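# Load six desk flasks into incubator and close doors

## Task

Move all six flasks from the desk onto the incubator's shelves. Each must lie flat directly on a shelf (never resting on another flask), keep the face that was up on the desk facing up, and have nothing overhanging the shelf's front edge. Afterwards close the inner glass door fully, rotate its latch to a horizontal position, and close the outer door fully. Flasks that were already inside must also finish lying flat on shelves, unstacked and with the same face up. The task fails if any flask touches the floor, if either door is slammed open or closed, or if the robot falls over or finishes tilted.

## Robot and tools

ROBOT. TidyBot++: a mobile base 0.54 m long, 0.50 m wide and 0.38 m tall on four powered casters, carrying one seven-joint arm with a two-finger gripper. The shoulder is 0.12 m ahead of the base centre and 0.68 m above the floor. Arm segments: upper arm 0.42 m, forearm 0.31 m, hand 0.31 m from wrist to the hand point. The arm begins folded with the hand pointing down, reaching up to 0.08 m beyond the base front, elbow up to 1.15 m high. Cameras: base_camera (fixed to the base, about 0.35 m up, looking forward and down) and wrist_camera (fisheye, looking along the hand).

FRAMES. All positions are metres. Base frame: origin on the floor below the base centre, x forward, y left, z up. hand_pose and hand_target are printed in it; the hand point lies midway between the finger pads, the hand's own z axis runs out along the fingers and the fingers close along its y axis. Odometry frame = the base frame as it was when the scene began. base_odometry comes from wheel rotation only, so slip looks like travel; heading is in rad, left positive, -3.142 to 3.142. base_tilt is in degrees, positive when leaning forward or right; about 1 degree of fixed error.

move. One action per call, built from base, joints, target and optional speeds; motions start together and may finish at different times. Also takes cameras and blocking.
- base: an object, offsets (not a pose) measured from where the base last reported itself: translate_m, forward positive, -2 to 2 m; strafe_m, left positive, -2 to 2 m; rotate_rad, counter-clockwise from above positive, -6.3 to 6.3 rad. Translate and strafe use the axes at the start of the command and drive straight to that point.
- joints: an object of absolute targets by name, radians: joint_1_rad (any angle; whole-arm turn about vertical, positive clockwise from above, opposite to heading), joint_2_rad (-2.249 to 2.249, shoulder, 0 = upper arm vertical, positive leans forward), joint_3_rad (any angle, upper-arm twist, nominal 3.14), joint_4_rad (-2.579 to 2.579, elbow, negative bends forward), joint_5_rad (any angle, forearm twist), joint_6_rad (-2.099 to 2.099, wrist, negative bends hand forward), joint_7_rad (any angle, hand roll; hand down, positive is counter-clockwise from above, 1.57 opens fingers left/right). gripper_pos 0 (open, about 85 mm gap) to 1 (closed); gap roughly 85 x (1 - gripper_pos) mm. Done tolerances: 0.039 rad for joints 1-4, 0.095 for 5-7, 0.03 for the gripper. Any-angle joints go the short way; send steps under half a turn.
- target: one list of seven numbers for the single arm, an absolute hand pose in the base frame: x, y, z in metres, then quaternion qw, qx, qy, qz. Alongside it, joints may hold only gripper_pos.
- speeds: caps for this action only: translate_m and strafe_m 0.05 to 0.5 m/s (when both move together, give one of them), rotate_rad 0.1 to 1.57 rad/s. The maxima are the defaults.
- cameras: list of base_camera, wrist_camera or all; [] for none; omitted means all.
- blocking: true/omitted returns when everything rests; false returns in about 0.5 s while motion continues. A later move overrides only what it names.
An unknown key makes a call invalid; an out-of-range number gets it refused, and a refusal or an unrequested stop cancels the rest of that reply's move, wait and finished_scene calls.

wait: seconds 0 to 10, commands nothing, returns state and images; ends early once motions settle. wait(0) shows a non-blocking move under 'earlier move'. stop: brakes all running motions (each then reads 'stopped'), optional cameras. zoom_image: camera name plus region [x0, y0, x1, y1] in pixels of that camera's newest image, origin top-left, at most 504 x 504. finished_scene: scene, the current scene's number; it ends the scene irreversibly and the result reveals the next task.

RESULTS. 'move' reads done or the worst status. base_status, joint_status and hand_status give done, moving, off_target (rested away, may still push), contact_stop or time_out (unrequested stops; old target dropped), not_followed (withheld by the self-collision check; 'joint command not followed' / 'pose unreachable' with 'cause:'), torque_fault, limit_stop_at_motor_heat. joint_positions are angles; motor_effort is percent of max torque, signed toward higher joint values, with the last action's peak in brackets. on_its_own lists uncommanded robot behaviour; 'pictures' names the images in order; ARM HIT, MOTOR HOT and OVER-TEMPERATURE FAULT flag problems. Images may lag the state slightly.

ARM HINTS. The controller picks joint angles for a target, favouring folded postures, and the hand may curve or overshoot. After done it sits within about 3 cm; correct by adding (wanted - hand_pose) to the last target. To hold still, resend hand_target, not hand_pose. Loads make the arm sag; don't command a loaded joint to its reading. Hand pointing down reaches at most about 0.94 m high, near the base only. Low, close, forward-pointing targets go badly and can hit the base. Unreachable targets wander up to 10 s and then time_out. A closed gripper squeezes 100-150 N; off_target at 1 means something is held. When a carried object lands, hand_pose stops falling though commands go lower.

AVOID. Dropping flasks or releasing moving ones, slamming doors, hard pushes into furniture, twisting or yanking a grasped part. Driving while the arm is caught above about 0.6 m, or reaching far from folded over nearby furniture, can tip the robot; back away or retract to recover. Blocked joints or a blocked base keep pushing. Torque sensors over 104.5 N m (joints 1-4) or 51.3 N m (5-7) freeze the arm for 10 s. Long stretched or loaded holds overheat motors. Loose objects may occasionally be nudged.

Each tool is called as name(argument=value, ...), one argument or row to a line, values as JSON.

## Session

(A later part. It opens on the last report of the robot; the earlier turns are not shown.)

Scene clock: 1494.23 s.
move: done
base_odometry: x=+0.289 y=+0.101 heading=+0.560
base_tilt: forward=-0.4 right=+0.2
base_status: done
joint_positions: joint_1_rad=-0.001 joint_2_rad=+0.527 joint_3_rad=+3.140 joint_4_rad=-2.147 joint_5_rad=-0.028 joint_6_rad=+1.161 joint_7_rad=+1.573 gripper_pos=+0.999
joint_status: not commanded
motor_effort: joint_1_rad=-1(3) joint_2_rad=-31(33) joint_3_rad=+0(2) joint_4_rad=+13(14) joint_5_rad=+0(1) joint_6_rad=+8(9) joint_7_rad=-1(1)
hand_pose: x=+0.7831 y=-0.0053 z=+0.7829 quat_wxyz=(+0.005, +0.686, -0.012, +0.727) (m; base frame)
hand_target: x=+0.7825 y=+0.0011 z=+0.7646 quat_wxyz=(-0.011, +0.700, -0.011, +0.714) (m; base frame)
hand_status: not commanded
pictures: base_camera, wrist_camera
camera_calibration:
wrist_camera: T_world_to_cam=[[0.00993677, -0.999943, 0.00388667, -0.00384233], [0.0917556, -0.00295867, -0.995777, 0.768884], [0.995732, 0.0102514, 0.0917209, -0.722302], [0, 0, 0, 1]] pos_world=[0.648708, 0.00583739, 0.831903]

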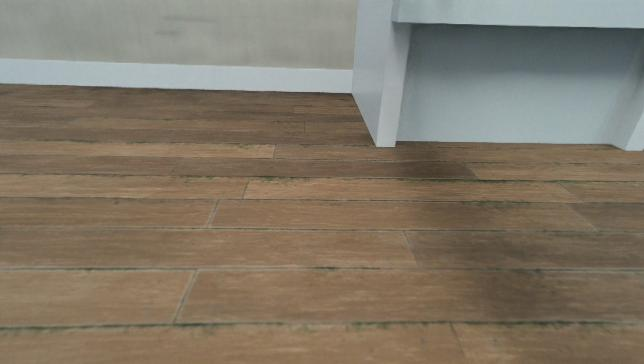

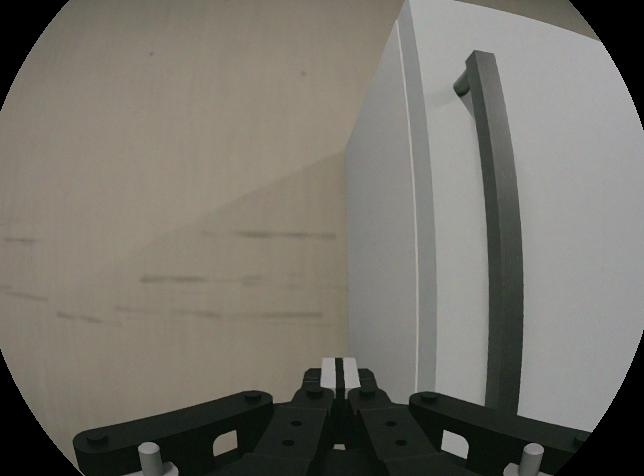

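move(
  base={"strafe_m": -0.285},
  cameras=[],
)

move(
  base={"translate_m": 0.22},
  speeds={"translate_m": 0.2},
  cameras=["wrist_camera"],
)

move(
  base={"translate_m": 0.10},
  speeds={"translate_m": 0.05},
  cameras=["base_camera", "wrist_camera"],
)

Scene clock: 1504.40 s.
move: done
base_odometry: x=+0.440 y=-0.140 heading=+0.559
base_tilt: forward=-0.4 right=+0.2
base_status: done
joint_positions: joint_1_rad=+0.006 joint_2_rad=+0.527 joint_3_rad=+3.142 joint_4_rad=-2.147 joint_5_rad=-0.028 joint_6_rad=+1.161 joint_7_rad=+1.573 gripper_pos=+0.999
joint_status: not commanded
motor_effort: joint_1_rad=-1(4) joint_2_rad=-31(31) joint_3_rad=+0(2) joint_4_rad=+13(14) joint_5_rad=+0(2) joint_6_rad=+8(9) joint_7_rad=-1(1)
hand_pose: x=+0.7830 y=-0.0108 z=+0.7829 quat_wxyz=(+0.008, +0.686, -0.015, +0.727) (m; base frame)
hand_target: x=+0.7825 y=+0.0011 z=+0.7646 quat_wxyz=(-0.011, +0.700, -0.011, +0.714) (m; base frame)
hand_status: not commanded
pictures: none
No camera images: "cameras" was empty.

Scene clock: 1506.23 s.
move: done
base_odometry: x=+0.627 y=-0.024 heading=+0.559
base_tilt: forward=-0.4 right=+0.2
base_status: done
joint_positions: joint_1_rad=+0.006 joint_2_rad=+0.527 joint_3_rad=+3.142 joint_4_rad=-2.147 joint_5_rad=-0.028 joint_6_rad=+1.161 joint_7_rad=+1.573 gripper_pos=+0.999
joint_status: not commanded
motor_effort: joint_1_rad=+0(2) joint_2_rad=-31(33) joint_3_rad=+0(1) joint_4_rad=+13(15) joint_5_rad=+0(1) joint_6_rad=+8(9) joint_7_rad=-1(1)
hand_pose: x=+0.7830 y=-0.0108 z=+0.7829 quat_wxyz=(+0.008, +0.686, -0.015, +0.727) (m; base frame)
hand_target: x=+0.7825 y=+0.0011 z=+0.7646 quat_wxyz=(-0.011, +0.700, -0.011, +0.714) (m; base frame)
hand_status: not commanded
pictures: wrist_camera
camera_calibration:
wrist_camera: T_world_to_cam=[[0.00150113, -0.999987, 0.004873, -0.00359653], [0.0917317, -0.00471476, -0.995773, 0.768876], [0.995783, 0.00194179, 0.0917235, -0.722324], [0, 0, 0, 1]] pos_world=[0.648753, 0.00143118, 0.831897]

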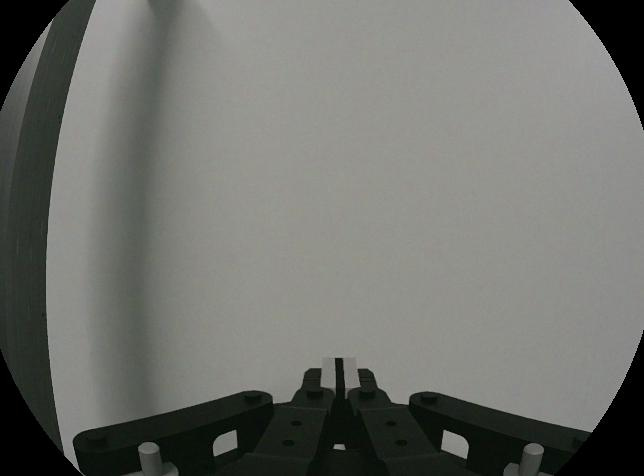

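Scene clock: 1510.90 s.
move: time_out
base_odometry: x=+0.709 y=+0.027 heading=+0.560
base_tilt: forward=-0.5 right=+0.2
base_status: translate_m time_out (by the wheels' count: +0.096 of +0.100)
joint_positions: joint_1_rad=+0.006 joint_2_rad=+0.408 joint_3_rad=+3.138 joint_4_rad=-2.337 joint_5_rad=-0.028 joint_6_rad=+1.187 joint_7_rad=+1.573 gripper_pos=+0.999
joint_status: not commanded
motor_effort: joint_1_rad=-1(6) joint_2_rad=-1(31) joint_3_rad=+2(4) joint_4_rad=+51(55) joint_5_rad=+1(4) joint_6_rad=-1(9) joint_7_rad=-1(1)
hand_pose: x=+0.7184 y=-0.0087 z=+0.7819 quat_wxyz=(+0.007, +0.703, -0.013, +0.711) (m; base frame)
hand_target: x=+0.7825 y=+0.0011 z=+0.7646 quat_wxyz=(-0.011, +0.700, -0.011, +0.714) (m; base frame)
hand_status: not commanded
pictures: base_camera, wrist_camera
camera_calibration:
wrist_camera: T_world_to_cam=[[0.00496919, -0.99998, 0.00396611, -0.00310007], [0.0463261, -0.0037317, -0.998919, 0.80891], [0.998914, 0.00514755, 0.0463066, -0.62463], [0, 0, 0, 1]] pos_world=[0.586494, 0.00313392, 0.836973]

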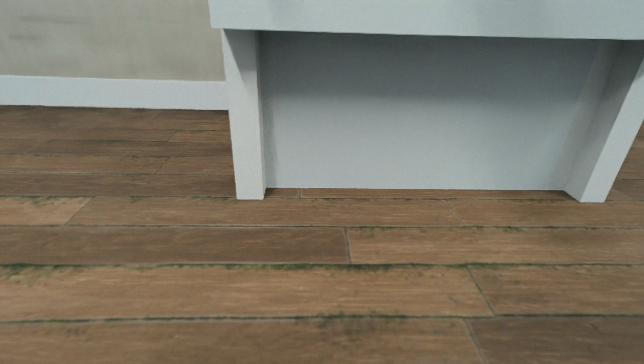

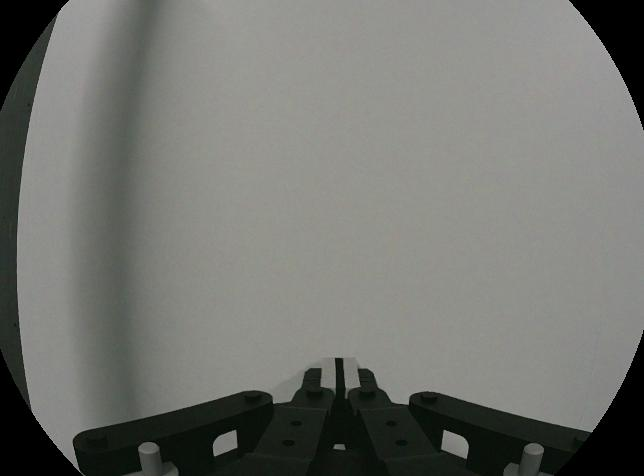

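move(
  base={"translate_m": -0.40},
  cameras=[],
)

move(
  base={"strafe_m": -0.75},
  cameras=["wrist_camera"],
)

zoom_image(
  camera="wrist_camera",
  region=[180, 50, 380, 250],
)

Scene clock: 1517.23 s.
move: done
base_odometry: x=+0.369 y=-0.186 heading=+0.559
base_tilt: forward=-0.4 right=+0.2
base_status: done
joint_positions: joint_1_rad=+0.005 joint_2_rad=+0.532 joint_3_rad=+3.138 joint_4_rad=-2.146 joint_5_rad=-0.027 joint_6_rad=+1.161 joint_7_rad=+1.573 gripper_pos=+0.999
joint_status: not commanded
motor_effort: joint_1_rad=-1(4) joint_2_rad=-31(34) joint_3_rad=+0(3) joint_4_rad=+13(49) joint_5_rad=+0(2) joint_6_rad=+8(9) joint_7_rad=-1(1)
hand_pose: x=+0.7838 y=-0.0082 z=+0.7798 quat_wxyz=(+0.006, +0.688, -0.013, +0.726) (m; base frame)
hand_target: x=+0.7825 y=+0.0011 z=+0.7646 quat_wxyz=(-0.011, +0.700, -0.011, +0.714) (m; base frame)
hand_status: not commanded
pictures: none
No camera images: "cameras" was empty.

Scene clock: 1519.90 s.
move: done
base_odometry: x=+0.767 y=-0.821 heading=+0.559
base_tilt: forward=-0.4 right=+0.2
base_status: done
joint_positions: joint_1_rad=+0.003 joint_2_rad=+0.532 joint_3_rad=+3.139 joint_4_rad=-2.146 joint_5_rad=-0.027 joint_6_rad=+1.161 joint_7_rad=+1.573 gripper_pos=+0.999
joint_status: not commanded
motor_effort: joint_1_rad=-1(3) joint_2_rad=-31(31) joint_3_rad=+0(2) joint_4_rad=+13(13) joint_5_rad=+0(1) joint_6_rad=+8(9) joint_7_rad=-1(1)
hand_pose: x=+0.7839 y=-0.0073 z=+0.7798 quat_wxyz=(+0.005, +0.688, -0.013, +0.726) (m; base frame)
hand_target: x=+0.7825 y=+0.0011 z=+0.7646 quat_wxyz=(-0.011, +0.700, -0.011, +0.714) (m; base frame)
hand_status: not commanded
pictures: wrist_camera
camera_calibration:
wrist_camera: T_world_to_cam=[[0.00756449, -0.999965, 0.00361896, -0.00378036], [0.0871402, -0.00294611, -0.996192, 0.769638], [0.996167, 0.00785103, 0.0871148, -0.719512], [0, 0, 0, 1]] pos_world=[0.649716, 0.00413613, 0.829401]

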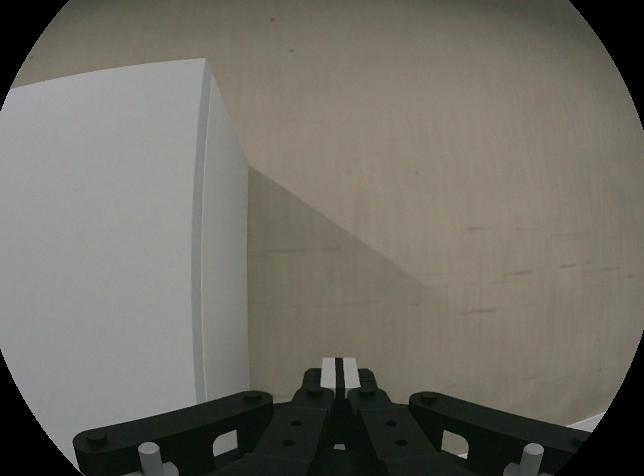

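Scaled by 2.520.

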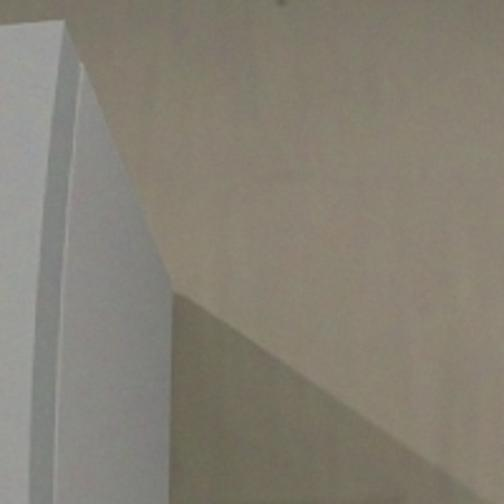

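finished_scene(
  scene=1,
)

The scene is finished: the task was done.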